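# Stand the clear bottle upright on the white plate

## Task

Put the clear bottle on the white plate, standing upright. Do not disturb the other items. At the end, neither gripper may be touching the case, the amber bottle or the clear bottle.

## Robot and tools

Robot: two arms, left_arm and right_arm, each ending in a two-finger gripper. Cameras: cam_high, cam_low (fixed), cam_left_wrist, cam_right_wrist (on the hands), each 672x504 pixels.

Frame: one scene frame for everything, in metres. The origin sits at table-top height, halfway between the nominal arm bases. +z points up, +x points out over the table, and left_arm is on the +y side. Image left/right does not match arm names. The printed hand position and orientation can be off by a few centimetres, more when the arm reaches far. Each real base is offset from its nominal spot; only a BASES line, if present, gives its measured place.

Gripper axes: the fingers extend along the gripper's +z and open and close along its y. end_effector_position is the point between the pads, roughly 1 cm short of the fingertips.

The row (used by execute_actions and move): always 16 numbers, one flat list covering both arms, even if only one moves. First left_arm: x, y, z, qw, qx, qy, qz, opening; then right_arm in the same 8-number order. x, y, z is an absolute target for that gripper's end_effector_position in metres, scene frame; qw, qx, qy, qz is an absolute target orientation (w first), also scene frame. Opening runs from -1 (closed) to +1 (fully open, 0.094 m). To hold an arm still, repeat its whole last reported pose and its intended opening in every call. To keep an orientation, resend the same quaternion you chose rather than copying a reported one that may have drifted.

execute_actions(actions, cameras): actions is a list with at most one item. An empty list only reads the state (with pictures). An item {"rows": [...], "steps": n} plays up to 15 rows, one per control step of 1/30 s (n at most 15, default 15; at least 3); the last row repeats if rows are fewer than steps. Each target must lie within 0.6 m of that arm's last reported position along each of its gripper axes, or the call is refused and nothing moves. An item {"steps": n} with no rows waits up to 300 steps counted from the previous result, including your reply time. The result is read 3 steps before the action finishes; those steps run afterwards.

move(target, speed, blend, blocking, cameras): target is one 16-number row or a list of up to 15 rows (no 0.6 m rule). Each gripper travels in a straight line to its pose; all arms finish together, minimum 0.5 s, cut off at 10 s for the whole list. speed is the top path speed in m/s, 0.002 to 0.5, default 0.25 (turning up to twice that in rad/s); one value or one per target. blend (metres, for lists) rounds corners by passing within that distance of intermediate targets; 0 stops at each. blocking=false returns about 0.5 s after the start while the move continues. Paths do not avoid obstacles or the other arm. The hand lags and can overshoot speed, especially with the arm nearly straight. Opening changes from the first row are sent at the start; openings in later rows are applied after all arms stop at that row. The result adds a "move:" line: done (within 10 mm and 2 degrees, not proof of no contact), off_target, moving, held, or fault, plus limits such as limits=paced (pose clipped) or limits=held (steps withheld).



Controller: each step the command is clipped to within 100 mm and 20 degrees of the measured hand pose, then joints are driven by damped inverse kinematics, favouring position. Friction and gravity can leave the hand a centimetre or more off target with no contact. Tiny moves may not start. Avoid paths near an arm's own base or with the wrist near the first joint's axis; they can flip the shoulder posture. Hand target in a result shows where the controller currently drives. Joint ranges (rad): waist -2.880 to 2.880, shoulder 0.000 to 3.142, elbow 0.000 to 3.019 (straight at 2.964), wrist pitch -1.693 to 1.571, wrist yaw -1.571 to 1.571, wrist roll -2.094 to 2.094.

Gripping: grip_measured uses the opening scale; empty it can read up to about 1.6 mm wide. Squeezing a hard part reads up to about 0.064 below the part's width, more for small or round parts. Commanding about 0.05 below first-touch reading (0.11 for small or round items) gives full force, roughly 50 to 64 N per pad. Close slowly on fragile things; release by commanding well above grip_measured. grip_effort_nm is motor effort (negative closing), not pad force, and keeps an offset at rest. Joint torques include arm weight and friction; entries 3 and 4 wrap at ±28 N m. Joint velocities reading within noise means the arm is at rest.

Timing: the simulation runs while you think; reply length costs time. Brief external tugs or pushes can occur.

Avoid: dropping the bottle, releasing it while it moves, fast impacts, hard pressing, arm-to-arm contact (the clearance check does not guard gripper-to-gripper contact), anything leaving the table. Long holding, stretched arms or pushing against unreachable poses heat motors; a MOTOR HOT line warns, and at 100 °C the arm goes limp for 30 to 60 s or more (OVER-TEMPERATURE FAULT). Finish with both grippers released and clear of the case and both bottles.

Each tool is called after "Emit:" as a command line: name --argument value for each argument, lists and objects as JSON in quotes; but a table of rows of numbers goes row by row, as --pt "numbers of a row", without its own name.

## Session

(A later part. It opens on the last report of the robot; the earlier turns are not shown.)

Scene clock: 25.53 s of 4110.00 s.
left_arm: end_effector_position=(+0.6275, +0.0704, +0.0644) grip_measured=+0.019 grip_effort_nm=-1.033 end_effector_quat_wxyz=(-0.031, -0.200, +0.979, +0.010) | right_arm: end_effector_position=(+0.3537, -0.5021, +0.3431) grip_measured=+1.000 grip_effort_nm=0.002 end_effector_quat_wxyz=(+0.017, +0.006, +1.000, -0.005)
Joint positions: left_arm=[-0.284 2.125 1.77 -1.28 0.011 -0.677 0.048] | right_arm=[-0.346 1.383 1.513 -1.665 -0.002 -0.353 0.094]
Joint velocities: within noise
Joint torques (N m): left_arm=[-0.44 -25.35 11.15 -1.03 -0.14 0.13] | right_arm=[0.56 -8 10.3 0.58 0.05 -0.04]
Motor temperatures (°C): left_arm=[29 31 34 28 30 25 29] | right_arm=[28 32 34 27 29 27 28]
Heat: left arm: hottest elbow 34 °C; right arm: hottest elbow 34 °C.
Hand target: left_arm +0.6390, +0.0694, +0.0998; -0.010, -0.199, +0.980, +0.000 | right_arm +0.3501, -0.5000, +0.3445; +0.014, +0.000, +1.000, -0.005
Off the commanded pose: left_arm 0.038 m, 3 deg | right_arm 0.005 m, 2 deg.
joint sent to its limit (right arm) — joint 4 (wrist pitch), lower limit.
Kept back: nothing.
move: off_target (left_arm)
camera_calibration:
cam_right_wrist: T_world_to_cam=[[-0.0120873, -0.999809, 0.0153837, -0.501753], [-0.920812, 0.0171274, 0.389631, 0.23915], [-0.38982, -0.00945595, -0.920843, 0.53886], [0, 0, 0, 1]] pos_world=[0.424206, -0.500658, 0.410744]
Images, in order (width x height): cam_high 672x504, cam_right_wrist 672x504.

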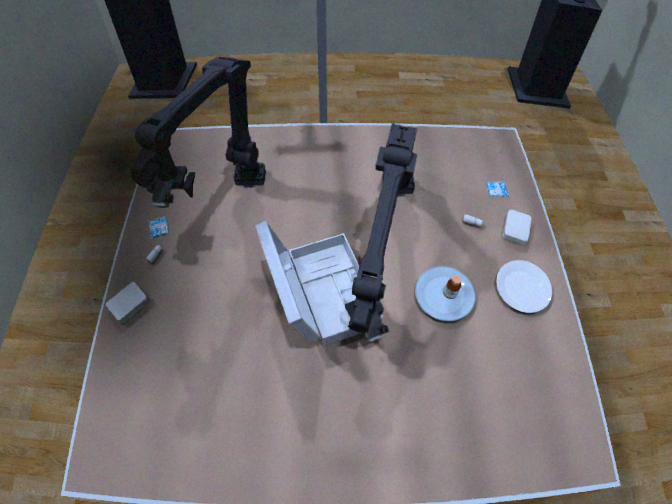

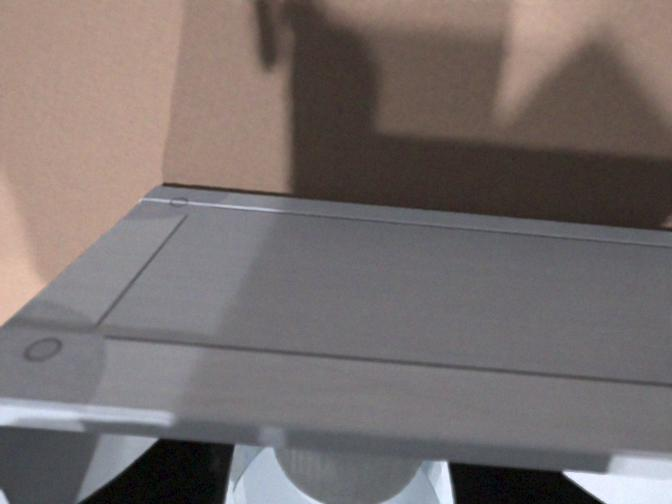

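Emit:
move --target '[0.634,0.066,0.135,-0.01,-0.199,0.98,0,-0.9,0.35,-0.5,0.345,0,0,1,0,1]' --cameras '["cam_right_wrist","cam_high","cam_low"]' --speed 0.05

Emit:
zoom_image --camera "cam_high" --region '[310, 250, 430, 340]'

Scene clock: 26.87 s of 4110.00 s.
left_arm: end_effector_position=(+0.6234, +0.0730, +0.1056) grip_measured=-0.374 grip_effort_nm=-1.038 end_effector_quat_wxyz=(-0.030, -0.202, +0.979, +0.013) | right_arm: end_effector_position=(+0.3537, -0.5021, +0.3431) grip_measured=+1.000 grip_effort_nm=0.007 end_effector_quat_wxyz=(+0.017, +0.006, +1.000, -0.005)
Joint positions: left_arm=[-0.284 2.078 1.803 -1.362 0.005 -0.682 0.029] | right_arm=[-0.346 1.383 1.513 -1.665 -0.002 -0.353 0.094]
Joint velocities: within noise
Joint torques (N m): left_arm=[-1.08 -24.41 11.23 -0.49 0.15 0.11] | right_arm=[0.56 -8.12 10.32 0.61 0.06 -0.03]
Motor temperatures (°C): left_arm=[29 32 35 28 30 25 29] | right_arm=[28 32 34 27 29 27 28]
Heat: left arm: hottest elbow 35 °C; right arm: hottest elbow 34 °C.
Hand target: left_arm +0.6329, +0.0662, +0.1349; -0.010, -0.199, +0.980, +0.000 | right_arm +0.3501, -0.5000, +0.3445; +0.014, +0.000, +1.000, -0.005
Off the commanded pose: left_arm 0.032 m, 3 deg | right_arm 0.005 m, 2 deg.
joint sent to its limit (right arm) — joint 4 (wrist pitch), lower limit.
Kept back: nothing.
move: off_target (left_arm)
camera_calibration:
cam_right_wrist: T_world_to_cam=[[-0.0120873, -0.999809, 0.0153837, -0.501753], [-0.920812, 0.0171274, 0.389631, 0.23915], [-0.38982, -0.00945595, -0.920843, 0.53886], [0, 0, 0, 1]] pos_world=[0.424206, -0.500658, 0.410744]
Images, in order (width x height): cam_high 672x504, cam_low 672x504, cam_right_wrist 672x504.

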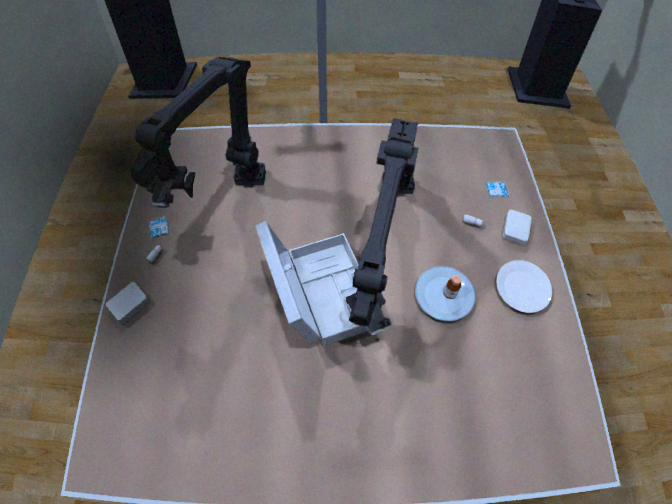

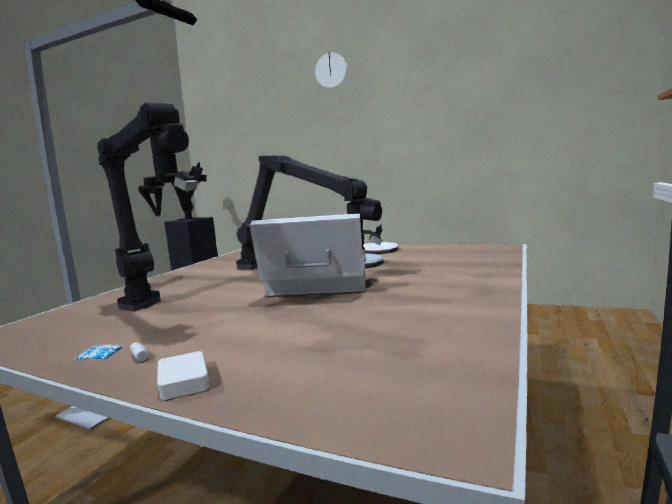

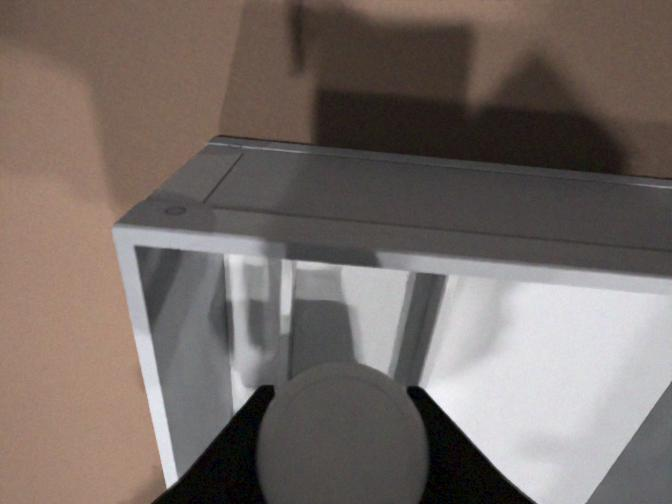

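Scaled by 4.200 from the camera's 672x504 image, which has a finer 960x720 frame.

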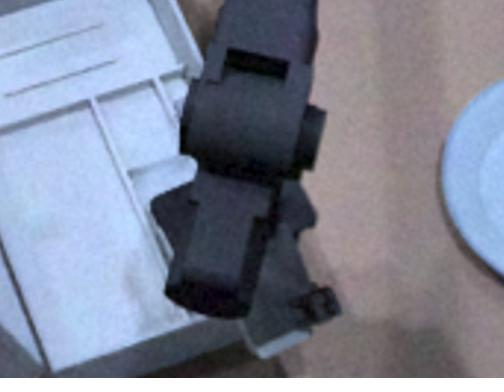

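Emit:
move --target '[0.58,0.12,0.32,-0.01,-0.199,0.98,0,-0.95,0.35,-0.5,0.345,0,0,1,0,1]' --cameras '["cam_right_wrist","cam_high","cam_low"]' --speed 0.08

Emit:
zoom_image --camera "cam_high" --region '[310, 220, 430, 340]'

Emit:
zoom_image --camera "cam_low" --region '[300, 130, 420, 280]'

Scene clock: 30.03 s of 4110.00 s.
left_arm: end_effector_position=(+0.5687, +0.1151, +0.2784) grip_measured=-0.374 grip_effort_nm=-1.033 end_effector_quat_wxyz=(-0.028, -0.199, +0.980, +0.009) | right_arm: end_effector_position=(+0.3537, -0.5021, +0.3431) grip_measured=+1.000 grip_effort_nm=0.007 end_effector_quat_wxyz=(+0.017, +0.006, +1.000, -0.005)
Joint positions: left_arm=[-0.236 1.834 1.885 -1.68 0.007 -0.628 0.029] | right_arm=[-0.346 1.383 1.513 -1.665 -0.002 -0.353 0.094]
Joint velocities: within noise
Joint torques (N m): left_arm=[0.44 -21.54 13.67 -0.2 -0.02 0.21] | right_arm=[0.56 -8.06 10.29 0.58 0.05 -0.04]
Motor temperatures (°C): left_arm=[29 32 36 28 30 25 29] | right_arm=[28 32 34 27 29 27 28]
Heat: left arm: hottest elbow 36 °C; right arm: hottest elbow 34 °C.
Hand target: left_arm +0.5773, +0.1204, +0.3190; +0.010, -0.199, +0.980, -0.009 | right_arm +0.3501, -0.5000, +0.3445; +0.014, +0.000, +1.000, -0.005
Off the commanded pose: left_arm 0.043 m, 2 deg | right_arm 0.005 m, 2 deg.
joint sent to its limit (left arm) — joint 4 (wrist pitch), lower limit.
joint sent to its limit (right arm) — joint 4 (wrist pitch), lower limit.
Kept back: nothing.
move: off_target (left_arm)
camera_calibration:
cam_right_wrist: T_world_to_cam=[[-0.0120873, -0.999809, 0.0153837, -0.501753], [-0.920812, 0.0171274, 0.389631, 0.23915], [-0.38982, -0.00945595, -0.920843, 0.53886], [0, 0, 0, 1]] pos_world=[0.424206, -0.500658, 0.410744]
Images, in order (width x height): cam_high 672x504, cam_low 672x504, cam_right_wrist 672x504.

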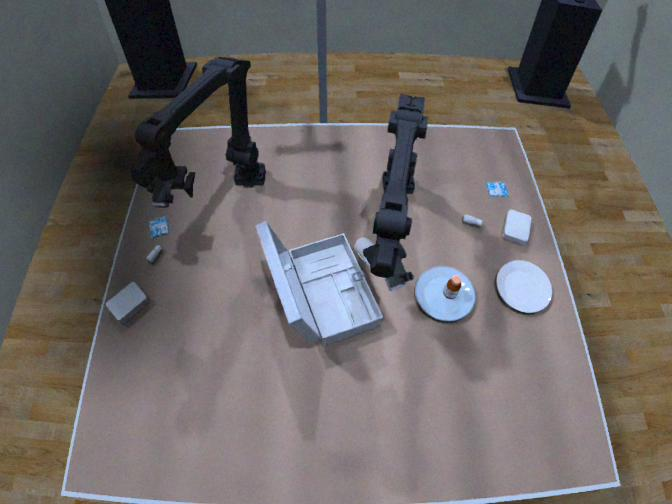

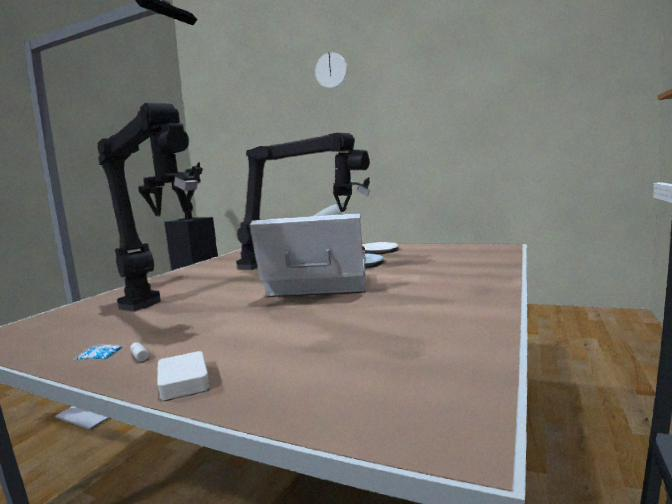

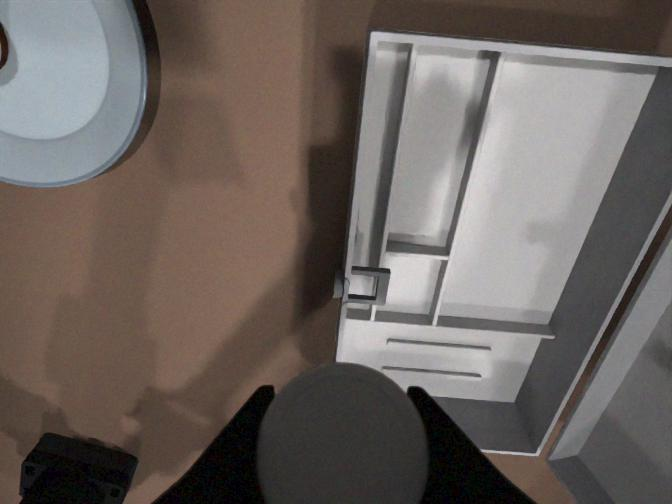

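Scaled by 4.200 from the camera's 672x504 image, which has a finer 960x720 frame.

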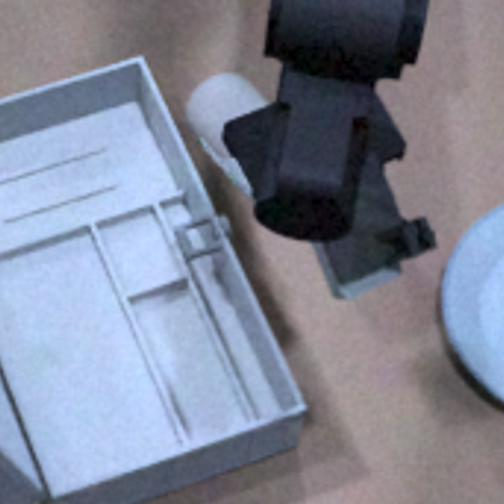

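Scaled by 3.360 from the camera's 672x504 image, which has a finer 960x720 frame.

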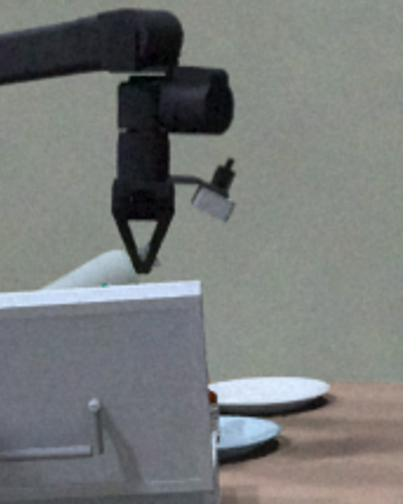

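Emit:
move --target '[0.45,0.48,0.36,0.47,-0.296,0.814,0.171,-0.95,0.35,-0.5,0.345,0,0,1,0,1]' --cameras '["cam_right_wrist","cam_high","cam_low"]' --speed 0.2

Emit:
zoom_image --camera "cam_high" --region '[400, 170, 580, 330]'

Emit:
zoom_image --camera "cam_low" --region '[270, 130, 420, 280]'

Scene clock: 33.50 s of 4110.00 s.
left_arm: end_effector_position=(+0.4486, +0.4774, +0.3319) grip_measured=-0.374 grip_effort_nm=-1.033 end_effector_quat_wxyz=(+0.438, -0.301, +0.831, +0.166) | right_arm: end_effector_position=(+0.3537, -0.5021, +0.3431) grip_measured=+1.000 grip_effort_nm=0.002 end_effector_quat_wxyz=(+0.017, +0.006, +1.000, -0.005)
Joint positions: left_arm=[0.425 1.078 0.944 -0.48 -0.228 -0.145 0.029] | right_arm=[-0.346 1.383 1.513 -1.665 -0.002 -0.353 0.094]
Joint velocities: within noise
Joint torques (N m): left_arm=[-0.21 -10.75 10.7 3.47 -0.01 0.19] | right_arm=[0.5 -8.06 10.3 0.58 0.05 -0.03]
Motor temperatures (°C): left_arm=[29 32 36 28 30 25 29] | right_arm=[28 32 34 27 28 27 28]
Heat: left arm: hottest elbow 36 °C; right arm: hottest elbow 34 °C.
Hand target: left_arm +0.4493, +0.4795, +0.3601; +0.470, -0.296, +0.814, +0.171 | right_arm +0.3501, -0.5000, +0.3445; +0.014, +0.000, +1.000, -0.005
Off the commanded pose: left_arm 0.028 m, 4 deg | right_arm 0.005 m, 2 deg.
joint sent to its limit (right arm) — joint 4 (wrist pitch), lower limit.
Kept back: nothing.
move: off_target (left_arm)
camera_calibration:
cam_right_wrist: T_world_to_cam=[[-0.0120873, -0.999809, 0.0153837, -0.501753], [-0.920812, 0.0171274, 0.389631, 0.23915], [-0.38982, -0.00945595, -0.920843, 0.53886], [0, 0, 0, 1]] pos_world=[0.424206, -0.500658, 0.410744]
Images, in order (width x height): cam_high 672x504, cam_low 672x504, cam_right_wrist 672x504.

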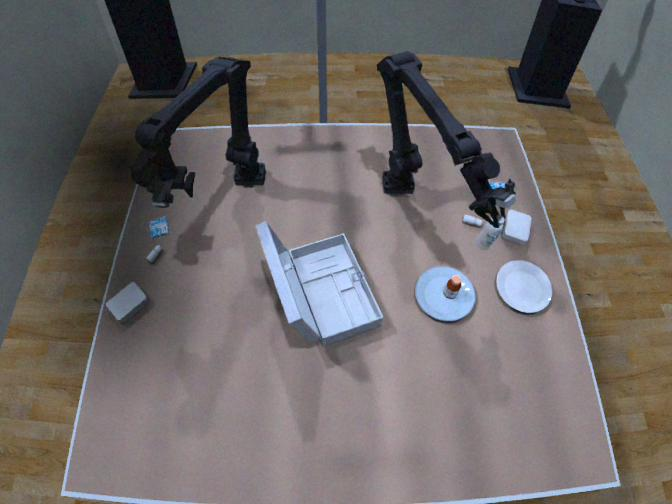

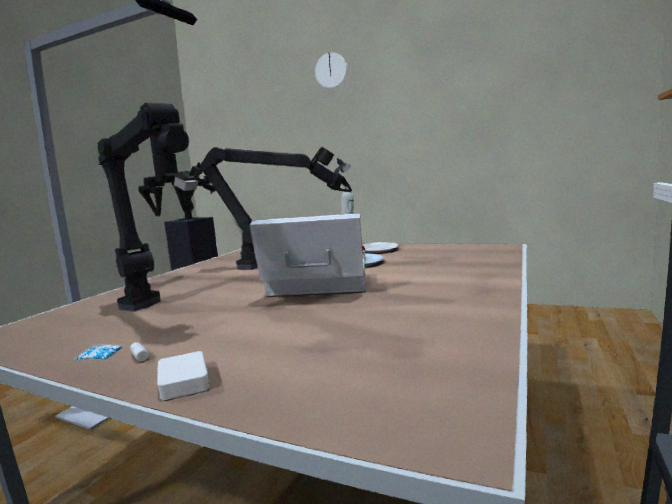

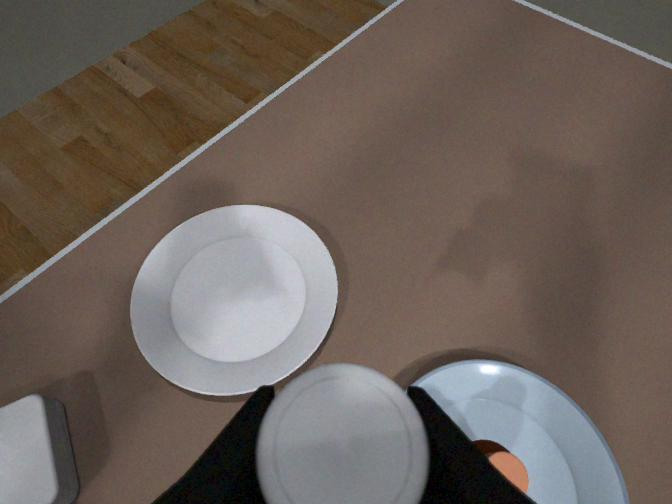

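Scaled by 2.800 from the camera's 672x504 image, which has a finer 960x720 frame.

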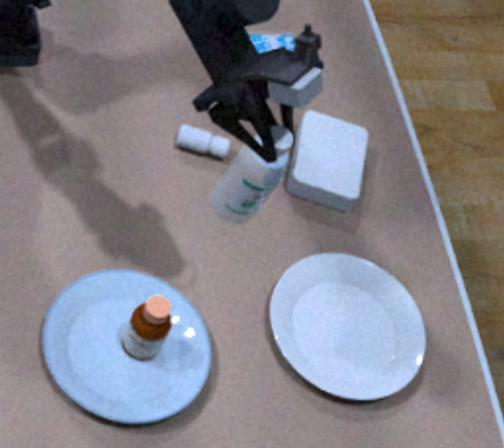

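Scaled by 3.360 from the camera's 672x504 image, which has a finer 960x720 frame.

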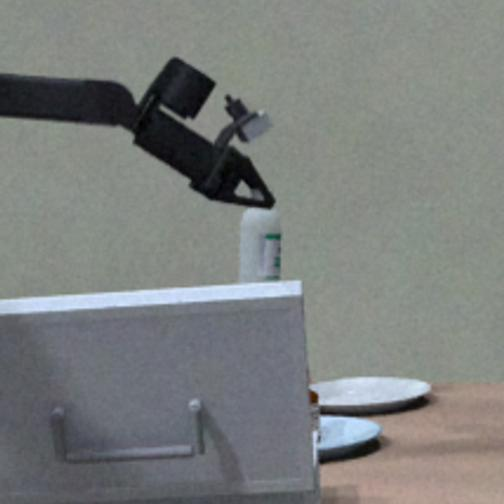

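Emit:
move --target '[0.527,0.684,0.215,0.519,-0.285,0.784,0.189,-0.95,0.35,-0.5,0.345,0,0,1,0,1]' --cameras '["cam_right_wrist","cam_high","cam_low"]' --speed 0.12

Emit:
zoom_image --camera "cam_high" --region '[440, 190, 590, 330]'

Emit:
zoom_image --camera "cam_low" --region '[320, 170, 440, 280]'

Scene clock: 36.77 s of 4110.00 s.
left_arm: end_effector_position=(+0.5046, +0.6566, +0.1567) grip_measured=-0.374 grip_effort_nm=-1.033 end_effector_quat_wxyz=(+0.468, -0.299, +0.815, +0.166) | right_arm: end_effector_position=(+0.3537, -0.5021, +0.3431) grip_measured=+1.000 grip_effort_nm=0.007 end_effector_quat_wxyz=(+0.017, +0.006, +1.000, -0.005)
Joint positions: left_arm=[0.72 1.666 0.968 0.167 0.031 0.007 0.029] | right_arm=[-0.346 1.383 1.513 -1.665 -0.002 -0.353 0.094]
Joint velocities: within noise
Joint torques (N m): left_arm=[0.21 -17.61 13.55 3.59 0.21 0.21] | right_arm=[0.62 -8.06 10.3 0.59 0.06 -0.04]
Motor temperatures (°C): left_arm=[29 32 37 29 30 25 29] | right_arm=[28 32 34 27 28 27 28]
Heat: left arm: hottest elbow 37 °C; right arm: hottest elbow 34 °C.
Hand target: left_arm +0.5224, +0.6799, +0.2162; +0.518, -0.285, +0.784, +0.189 | right_arm +0.3501, -0.5000, +0.3445; +0.014, +0.000, +1.000, -0.005
Off the commanded pose: left_arm 0.068 m, 7 deg | right_arm 0.005 m, 2 deg.
joint sent to its limit (right arm) — joint 4 (wrist pitch), lower limit.
Kept back: nothing.
move: off_target (left_arm)
camera_calibration:
cam_right_wrist: T_world_to_cam=[[-0.0120873, -0.999809, 0.0153837, -0.501753], [-0.920812, 0.0171274, 0.389631, 0.23915], [-0.38982, -0.00945595, -0.920843, 0.53886], [0, 0, 0, 1]] pos_world=[0.424206, -0.500658, 0.410744]
Images, in order (width x height): cam_high 672x504, cam_low 672x504, cam_right_wrist 672x504.

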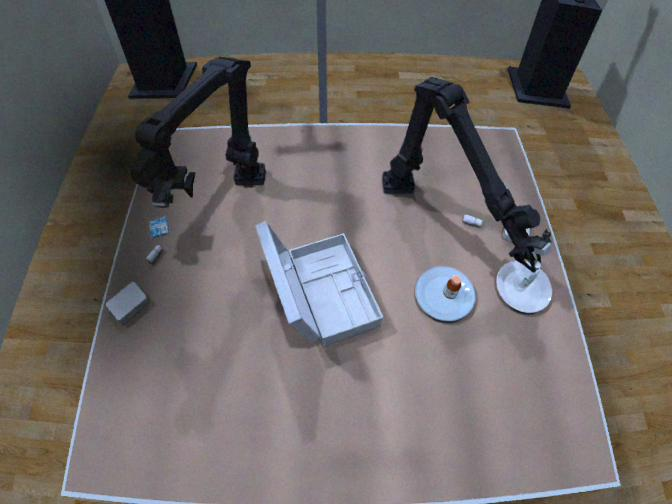

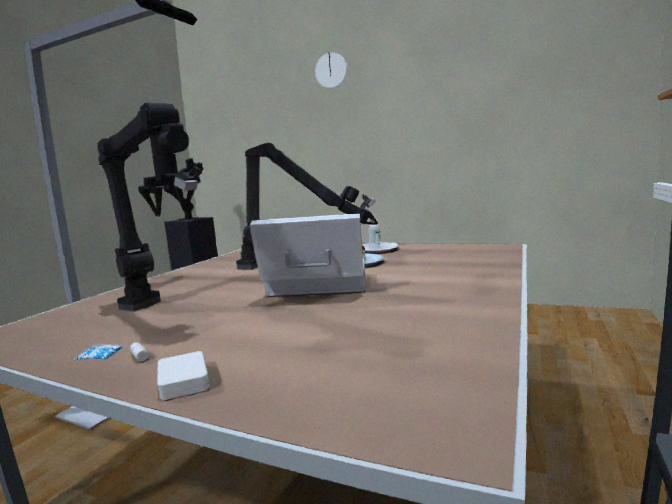

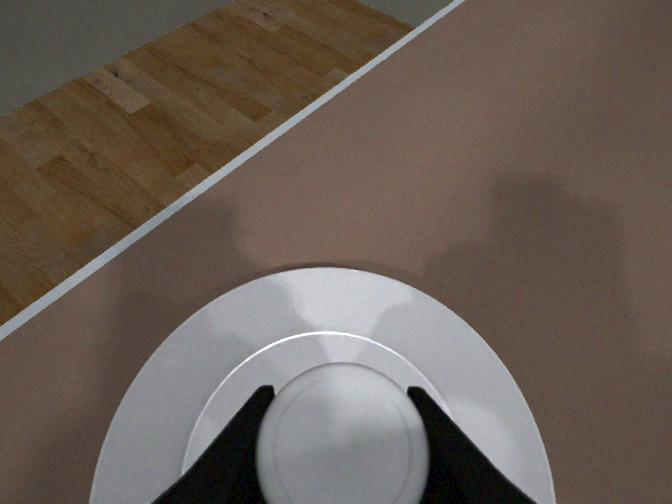

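Scaled by 3.360 from the camera's 672x504 image, which has a finer 960x720 frame.

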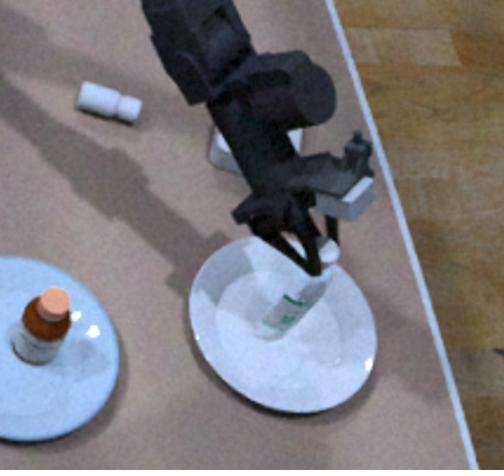

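Scaled by 4.200 from the camera's 672x504 image, which has a finer 960x720 frame.

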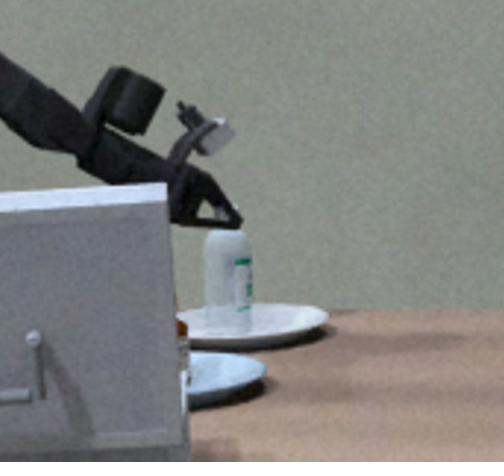

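Emit:
move --pt "0.532 0.694 0.21 0.546 -0.278 0.765 0.199 -0.95 0.35 -0.5 0.345 0 0 1 0 1" --pt "0.532 0.694 0.185 0.546 -0.278 0.765 0.199 -0.95 0.35 -0.5 0.345 0 0 1 0 1" --cameras '["cam_right_wrist","cam_high","cam_low"]' --speed 0.06

Emit:
zoom_image --camera "cam_high" --region '[480, 230, 570, 330]'

Emit:
zoom_image --camera "cam_low" --region '[340, 190, 420, 270]'

Scene clock: 38.27 s of 4110.00 s.
left_arm: end_effector_position=(+0.5199, +0.6719, +0.1538) grip_measured=-0.374 grip_effort_nm=-1.028 end_effector_quat_wxyz=(+0.517, -0.286, +0.786, +0.183) | right_arm: end_effector_position=(+0.3537, -0.5021, +0.3431) grip_measured=+1.000 grip_effort_nm=0.007 end_effector_quat_wxyz=(+0.017, +0.006, +1.000, -0.005)
Joint positions: left_arm=[0.724 1.74 0.968 0.362 0.04 0.008 0.029] | right_arm=[-0.346 1.383 1.513 -1.665 -0.002 -0.353 0.094]
Joint velocities: within noise
Joint torques (N m): left_arm=[0.56 -16.38 11.45 3.4 0.22 0.19] | right_arm=[0.56 -8.06 10.29 0.58 0.06 -0.03]
Motor temperatures (°C): left_arm=[29 32 38 29 30 25 29] | right_arm=[28 32 34 27 28 27 28]
Heat: left arm: hottest elbow 38 °C; right arm: hottest elbow 34 °C.
Hand target: left_arm +0.5298, +0.6923, +0.1856; +0.546, -0.278, +0.765, +0.199 | right_arm +0.3501, -0.5000, +0.3445; +0.014, +0.000, +1.000, -0.005
Off the commanded pose: left_arm 0.040 m, 5 deg | right_arm 0.005 m, 2 deg.
joint sent to its limit (right arm) — joint 4 (wrist pitch), lower limit.
Kept back: nothing.
move: off_target (left_arm)
camera_calibration:
cam_right_wrist: T_world_to_cam=[[-0.0120873, -0.999809, 0.0153837, -0.501753], [-0.920812, 0.0171274, 0.389631, 0.23915], [-0.38982, -0.00945595, -0.920843, 0.53886], [0, 0, 0, 1]] pos_world=[0.424206, -0.500658, 0.410744]
Images, in order (width x height): cam_high 672x504, cam_low 672x504, cam_right_wrist 672x504.

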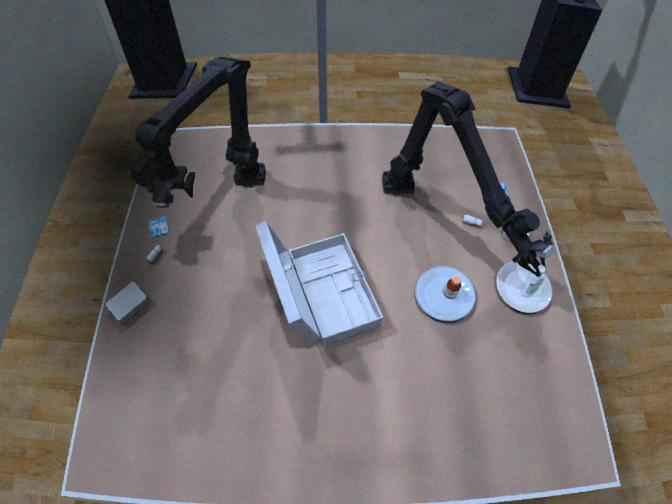

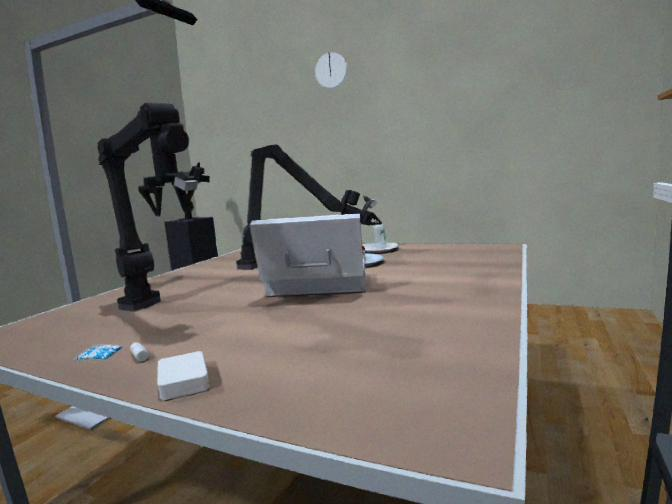

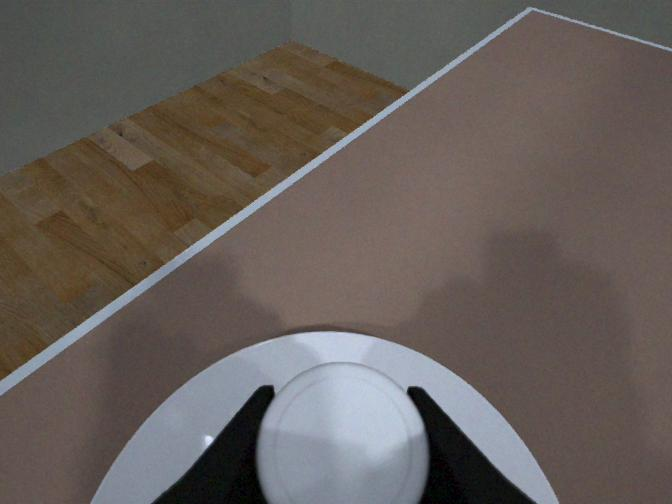

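Scaled by 5.040 from the camera's 672x504 image, which has a finer 960x720 frame.

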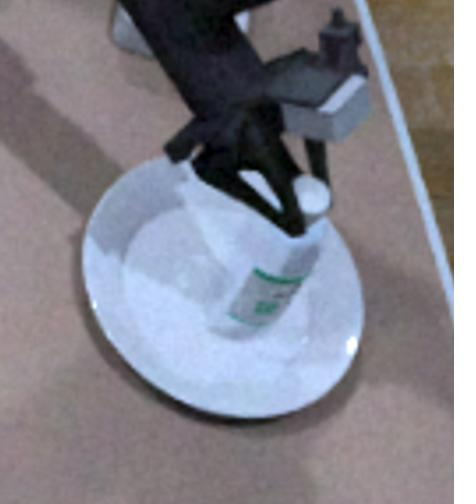

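Scaled by 6.300 from the camera's 672x504 image, which has a finer 960x720 frame.

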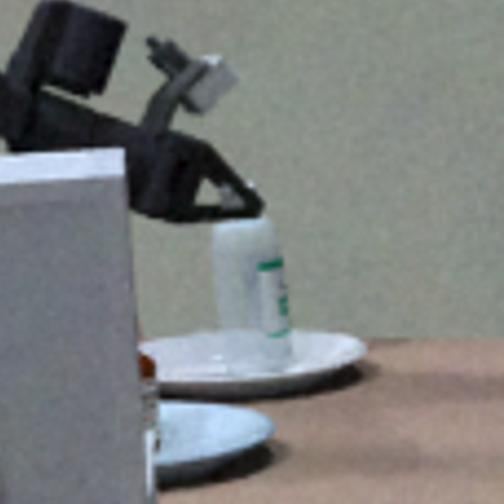

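Emit:
move --target '[0.514,0.684,0.155,0.54,-0.28,0.768,0.197,-0.95,0.35,-0.5,0.345,0,0,1,0,1]' --cameras '["cam_high","cam_low"]' --speed 0.04

Emit:
zoom_image --camera "cam_high" --region '[480, 230, 570, 330]'

Emit:
zoom_image --camera "cam_low" --region '[340, 190, 420, 270]'

Scene clock: 39.67 s of 4110.00 s.
left_arm: end_effector_position=(+0.5194, +0.6750, +0.1541) grip_measured=-0.374 grip_effort_nm=-1.033 end_effector_quat_wxyz=(+0.536, -0.281, +0.773, +0.188) | right_arm: end_effector_position=(+0.3537, -0.5021, +0.3431) grip_measured=+1.000 grip_effort_nm=0.007 end_effector_quat_wxyz=(+0.017, +0.006, +1.000, -0.005)
Joint positions: left_arm=[0.73 1.756 0.952 0.441 0.049 0.009 0.029] | right_arm=[-0.346 1.383 1.513 -1.665 -0.002 -0.353 0.094]
Joint velocities: within noise
Joint torques (N m): left_arm=[0.79 -16.15 7.06 3.21 0.14 0.2] | right_arm=[0.56 -8.06 10.32 0.59 0.06 -0.03]
Motor temperatures (°C): left_arm=[29 32 38 29 30 25 30] | right_arm=[28 32 34 27 28 27 28]
Heat: left arm: hottest elbow 38 °C; right arm: hottest elbow 34 °C.
Hand target: left_arm +0.5140, +0.6838, +0.1551; +0.540, -0.280, +0.769, +0.197 | right_arm +0.3501, -0.5000, +0.3445; +0.014, +0.000, +1.000, -0.005
Off the commanded pose: left_arm 0.011 m, 1 deg | right_arm 0.005 m, 2 deg.
joint sent to its limit (right arm) — joint 4 (wrist pitch), lower limit.
Kept back: nothing.
move: off_target (left_arm)
Images, in order (width x height): cam_high 672x504, cam_low 672x504.

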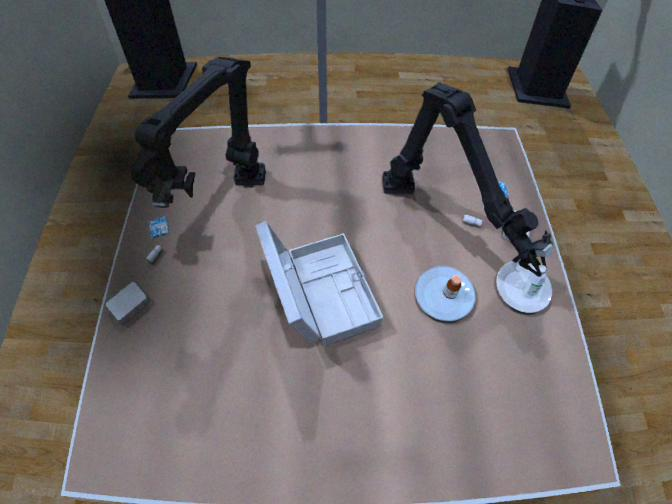

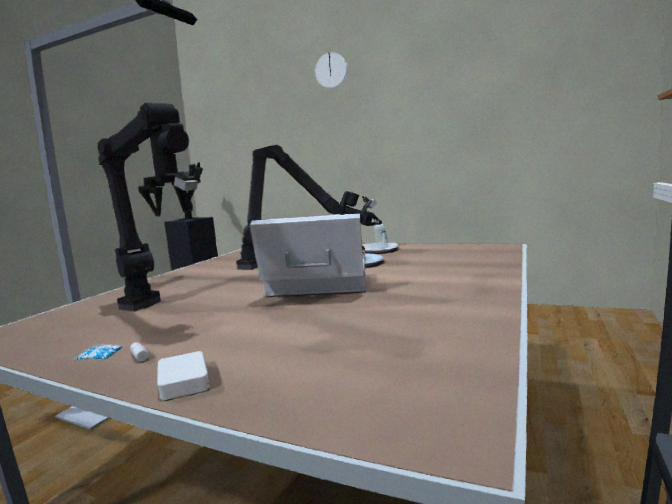

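Scaled by 5.040 from the camera's 672x504 image, which has a finer 960x720 frame.

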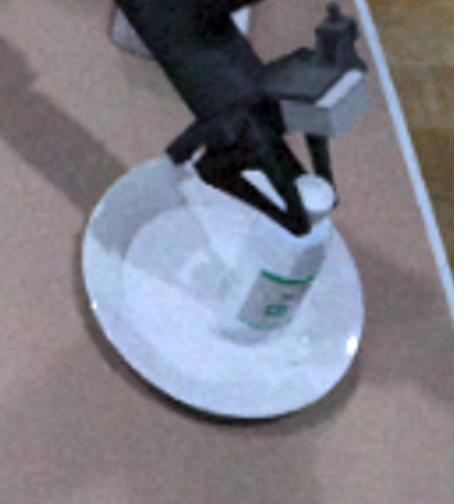

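Scaled by 6.300 from the camera's 672x504 image, which has a finer 960x720 frame.

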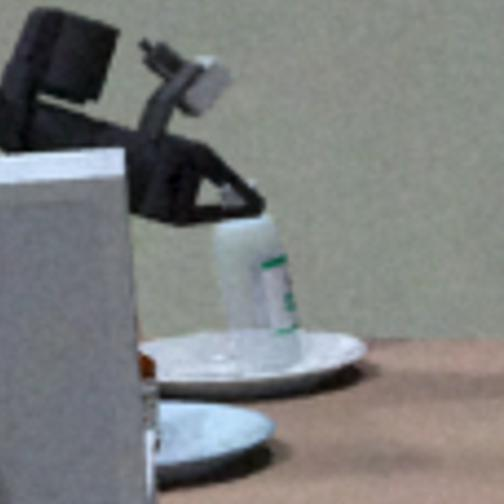

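Emit:
move --pt "0.516 0.690 0.215 0.533 -0.282 0.775 0.194 -0.95 0.35 -0.5 0.345 0 0 1 0 1" --pt "0.510 0.685 0.185 0.525 -0.284 0.78 0.191 -0.95 0.35 -0.5 0.345 0 0 1 0 1" --cameras '["cam_high","cam_low"]' --speed 0.05

Emit:
zoom_image --camera "cam_high" --region '[480, 230, 570, 330]'

Emit:
zoom_image --camera "cam_low" --region '[340, 190, 420, 270]'

Scene clock: 42.10 s of 4110.00 s.
left_arm: end_effector_position=(+0.5043, +0.6683, +0.1537) grip_measured=-0.374 grip_effort_nm=-1.033 end_effector_quat_wxyz=(+0.496, -0.292, +0.799, +0.174) | right_arm: end_effector_position=(+0.3537, -0.5021, +0.3431) grip_measured=+1.000 grip_effort_nm=0.007 end_effector_quat_wxyz=(+0.017, +0.006, +1.000, -0.005)
Joint positions: left_arm=[0.74 1.698 0.952 0.281 0.054 0.015 0.029] | right_arm=[-0.346 1.383 1.513 -1.665 -0.002 -0.353 0.094]
Joint velocities: within noise
Joint torques (N m): left_arm=[0.56 -17.2 9.73 3.69 0.22 0.2] | right_arm=[0.56 -8.06 10.32 0.59 0.05 -0.04]
Motor temperatures (°C): left_arm=[29 32 38 29 30 25 30] | right_arm=[28 32 34 27 28 27 28]
Heat: left arm: hottest elbow 38 °C; right arm: hottest elbow 34 °C.
Hand target: left_arm +0.5088, +0.6840, +0.1853; +0.524, -0.284, +0.780, +0.191 | right_arm +0.3501, -0.5000, +0.3445; +0.014, +0.000, +1.000, -0.005
Off the commanded pose: left_arm 0.036 m, 5 deg | right_arm 0.005 m, 2 deg.
joint sent to its limit (right arm) — joint 4 (wrist pitch), lower limit.
Kept back: nothing.
move: off_target (left_arm)
Images, in order (width x height): cam_high 672x504, cam_low 672x504.

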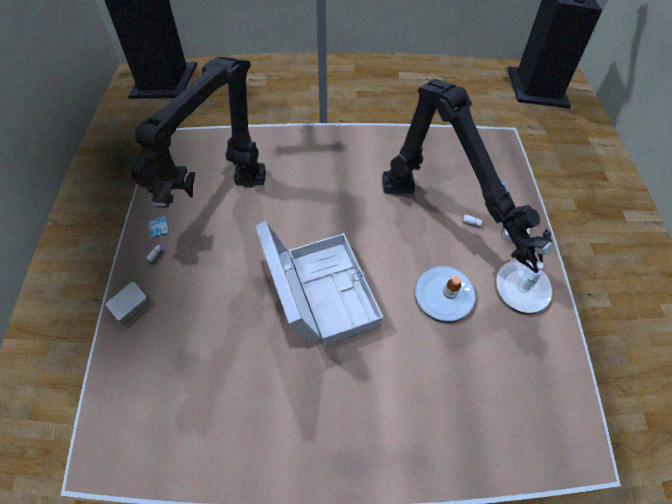

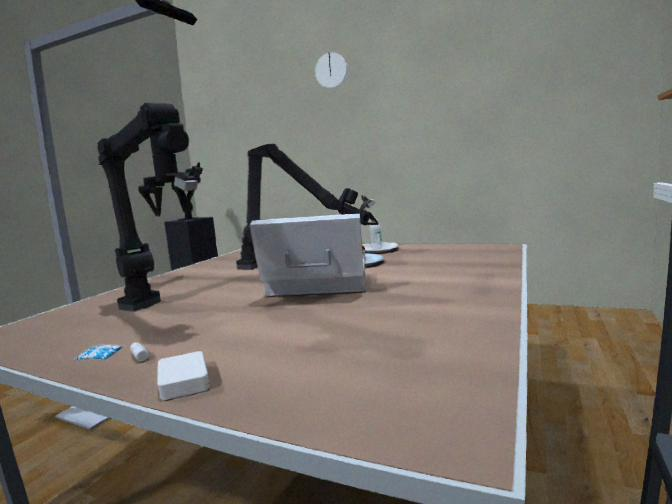

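Scaled by 5.040 from the camera's 672x504 image, which has a finer 960x720 frame.

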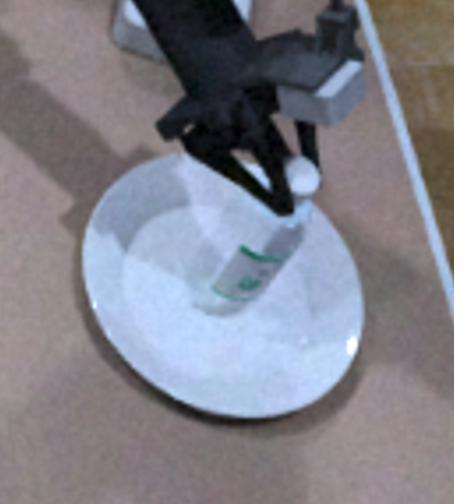

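Scaled by 6.300 from the camera's 672x504 image, which has a finer 960x720 frame.

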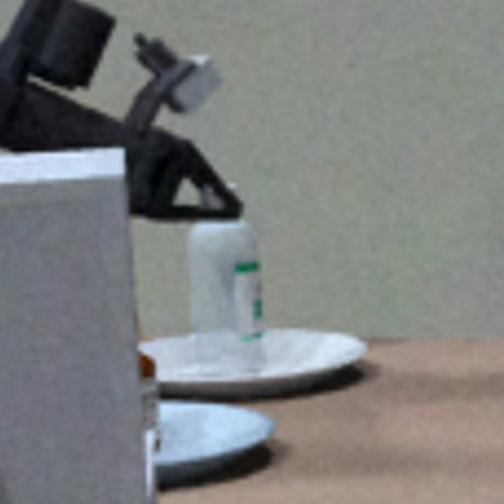

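Emit:
move --target '[0.512,0.687,0.155,0.535,-0.281,0.773,0.195,-0.95,0.35,-0.5,0.345,0,0,1,0,1]' --cameras '["cam_high","cam_low"]' --speed 0.04

Emit:
zoom_image --camera "cam_high" --region '[480, 230, 570, 330]'

Emit:
zoom_image --camera "cam_low" --region '[340, 190, 420, 270]'

Scene clock: 43.33 s of 4110.00 s.
left_arm: end_effector_position=(+0.5142, +0.6774, +0.1534) grip_measured=-0.374 grip_effort_nm=-1.038 end_effector_quat_wxyz=(+0.529, -0.282, +0.778, +0.187) | right_arm: end_effector_position=(+0.3537, -0.5021, +0.3431) grip_measured=+1.000 grip_effort_nm=0.002 end_effector_quat_wxyz=(+0.017, +0.006, +1.000, -0.005)
Joint positions: left_arm=[0.74 1.748 0.952 0.416 0.056 0.015 0.029] | right_arm=[-0.346 1.383 1.513 -1.665 -0.002 -0.353 0.094]
Joint velocities: within noise
Joint torques (N m): left_arm=[0.5 -15.56 7.72 3.12 0.2 0.19] | right_arm=[0.56 -8.12 10.3 0.58 0.05 -0.03]
Motor temperatures (°C): left_arm=[29 32 38 29 30 25 30] | right_arm=[28 32 34 27 28 27 28]
Heat: left arm: hottest elbow 38 °C; right arm: hottest elbow 34 °C.
Hand target: left_arm +0.5118, +0.6869, +0.1550; +0.535, -0.281, +0.773, +0.195 | right_arm +0.3501, -0.5000, +0.3445; +0.014, +0.000, +1.000, -0.005
Off the commanded pose: left_arm 0.010 m, 1 deg | right_arm 0.005 m, 2 deg.
joint sent to its limit (right arm) — joint 4 (wrist pitch), lower limit.
Kept back: nothing.
move: done
Images, in order (width x height): cam_high 672x504, cam_low 672x504.

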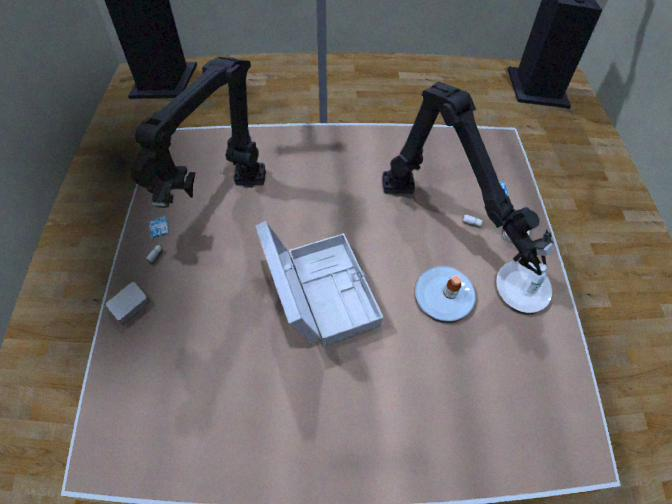

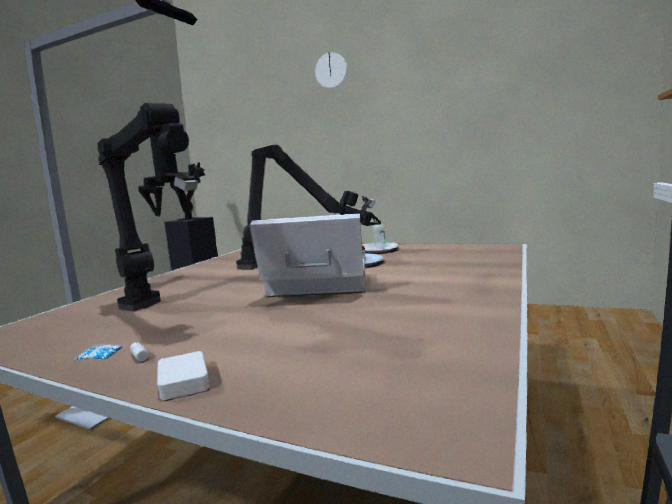

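Scaled by 5.040 from the camera's 672x504 image, which has a finer 960x720 frame.

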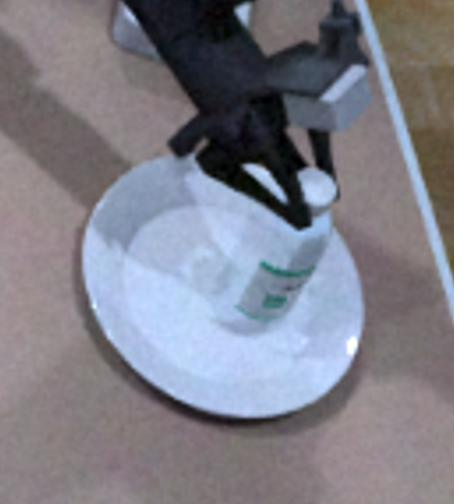

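Scaled by 6.300 from the camera's 672x504 image, which has a finer 960x720 frame.

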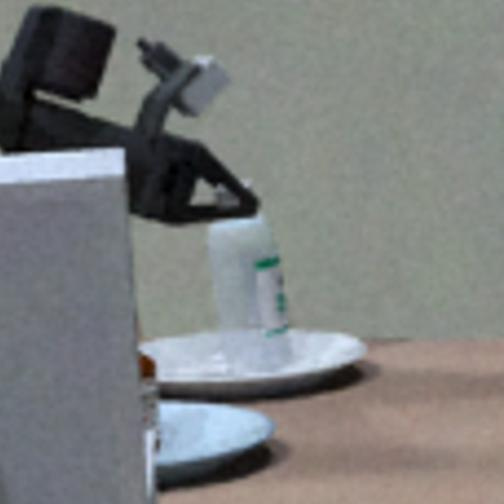

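Emit:
move --target '[0.507,0.682,0.168,0.51,-0.287,0.789,0.186,-0.95,0.35,-0.5,0.345,0,0,1,0,1]' --cameras '["cam_high","cam_low"]' --speed 0.04

Emit:
zoom_image --camera "cam_high" --region '[480, 230, 570, 330]'

Emit:
zoom_image --camera "cam_low" --region '[340, 190, 420, 270]'

Scene clock: 44.60 s of 4110.00 s.
left_arm: end_effector_position=(+0.5072, +0.6709, +0.1518) grip_measured=-0.374 grip_effort_nm=-1.033 end_effector_quat_wxyz=(+0.504, -0.287, +0.795, +0.178) | right_arm: end_effector_position=(+0.3537, -0.5021, +0.3431) grip_measured=+1.000 grip_effort_nm=0.002 end_effector_quat_wxyz=(+0.017, +0.006, +1.000, -0.005)
Joint positions: left_arm=[0.74 1.715 0.952 0.318 0.056 0.02 0.029] | right_arm=[-0.346 1.383 1.513 -1.665 -0.002 -0.353 0.094]
Joint velocities: within noise
Joint torques (N m): left_arm=[0.44 -17.32 9.16 1.5 0.07 0.18] | right_arm=[0.5 -8.12 10.29 0.58 0.06 -0.03]
Motor temperatures (°C): left_arm=[29 32 38 29 30 25 30] | right_arm=[28 32 34 27 28 27 28]
Heat: left arm: hottest elbow 38 °C; right arm: hottest elbow 34 °C.
Hand target: left_arm +0.5067, +0.6818, +0.1682; +0.510, -0.287, +0.789, +0.186 | right_arm +0.3501, -0.5000, +0.3445; +0.014, +0.000, +1.000, -0.005
Off the commanded pose: left_arm 0.020 m, 1 deg | right_arm 0.005 m, 2 deg.
joint sent to its limit (right arm) — joint 4 (wrist pitch), lower limit.
Kept back: nothing.
move: off_target (left_arm)
Images, in order (width x height): cam_high 672x504, cam_low 672x504.

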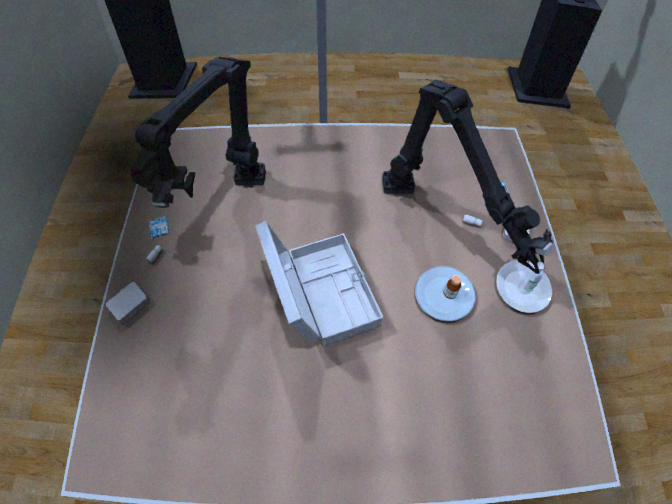

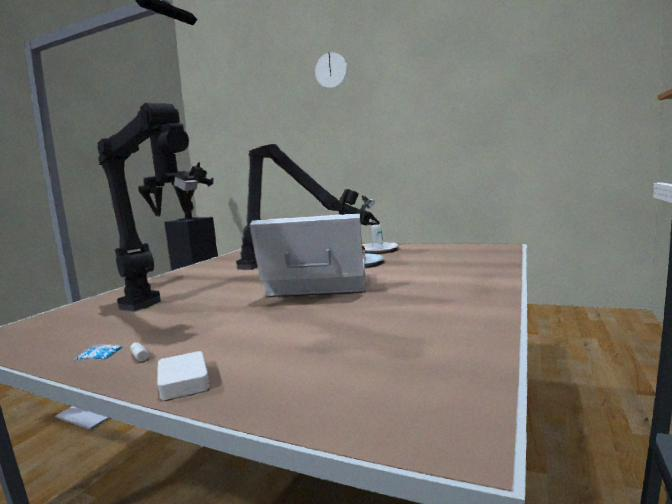

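Scaled by 5.040 from the camera's 672x504 image, which has a finer 960x720 frame.

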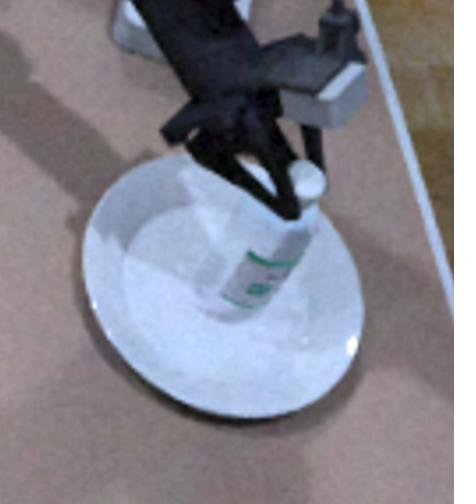

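Scaled by 6.300 from the camera's 672x504 image, which has a finer 960x720 frame.

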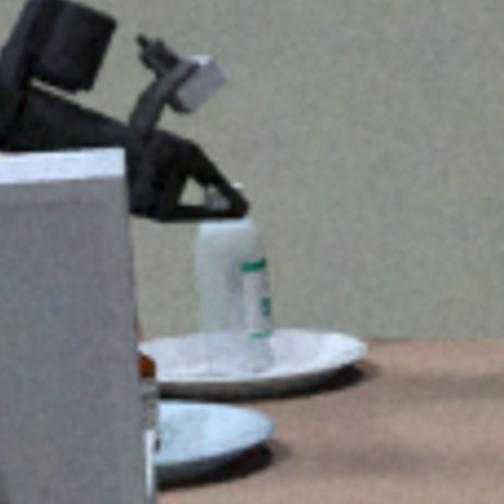

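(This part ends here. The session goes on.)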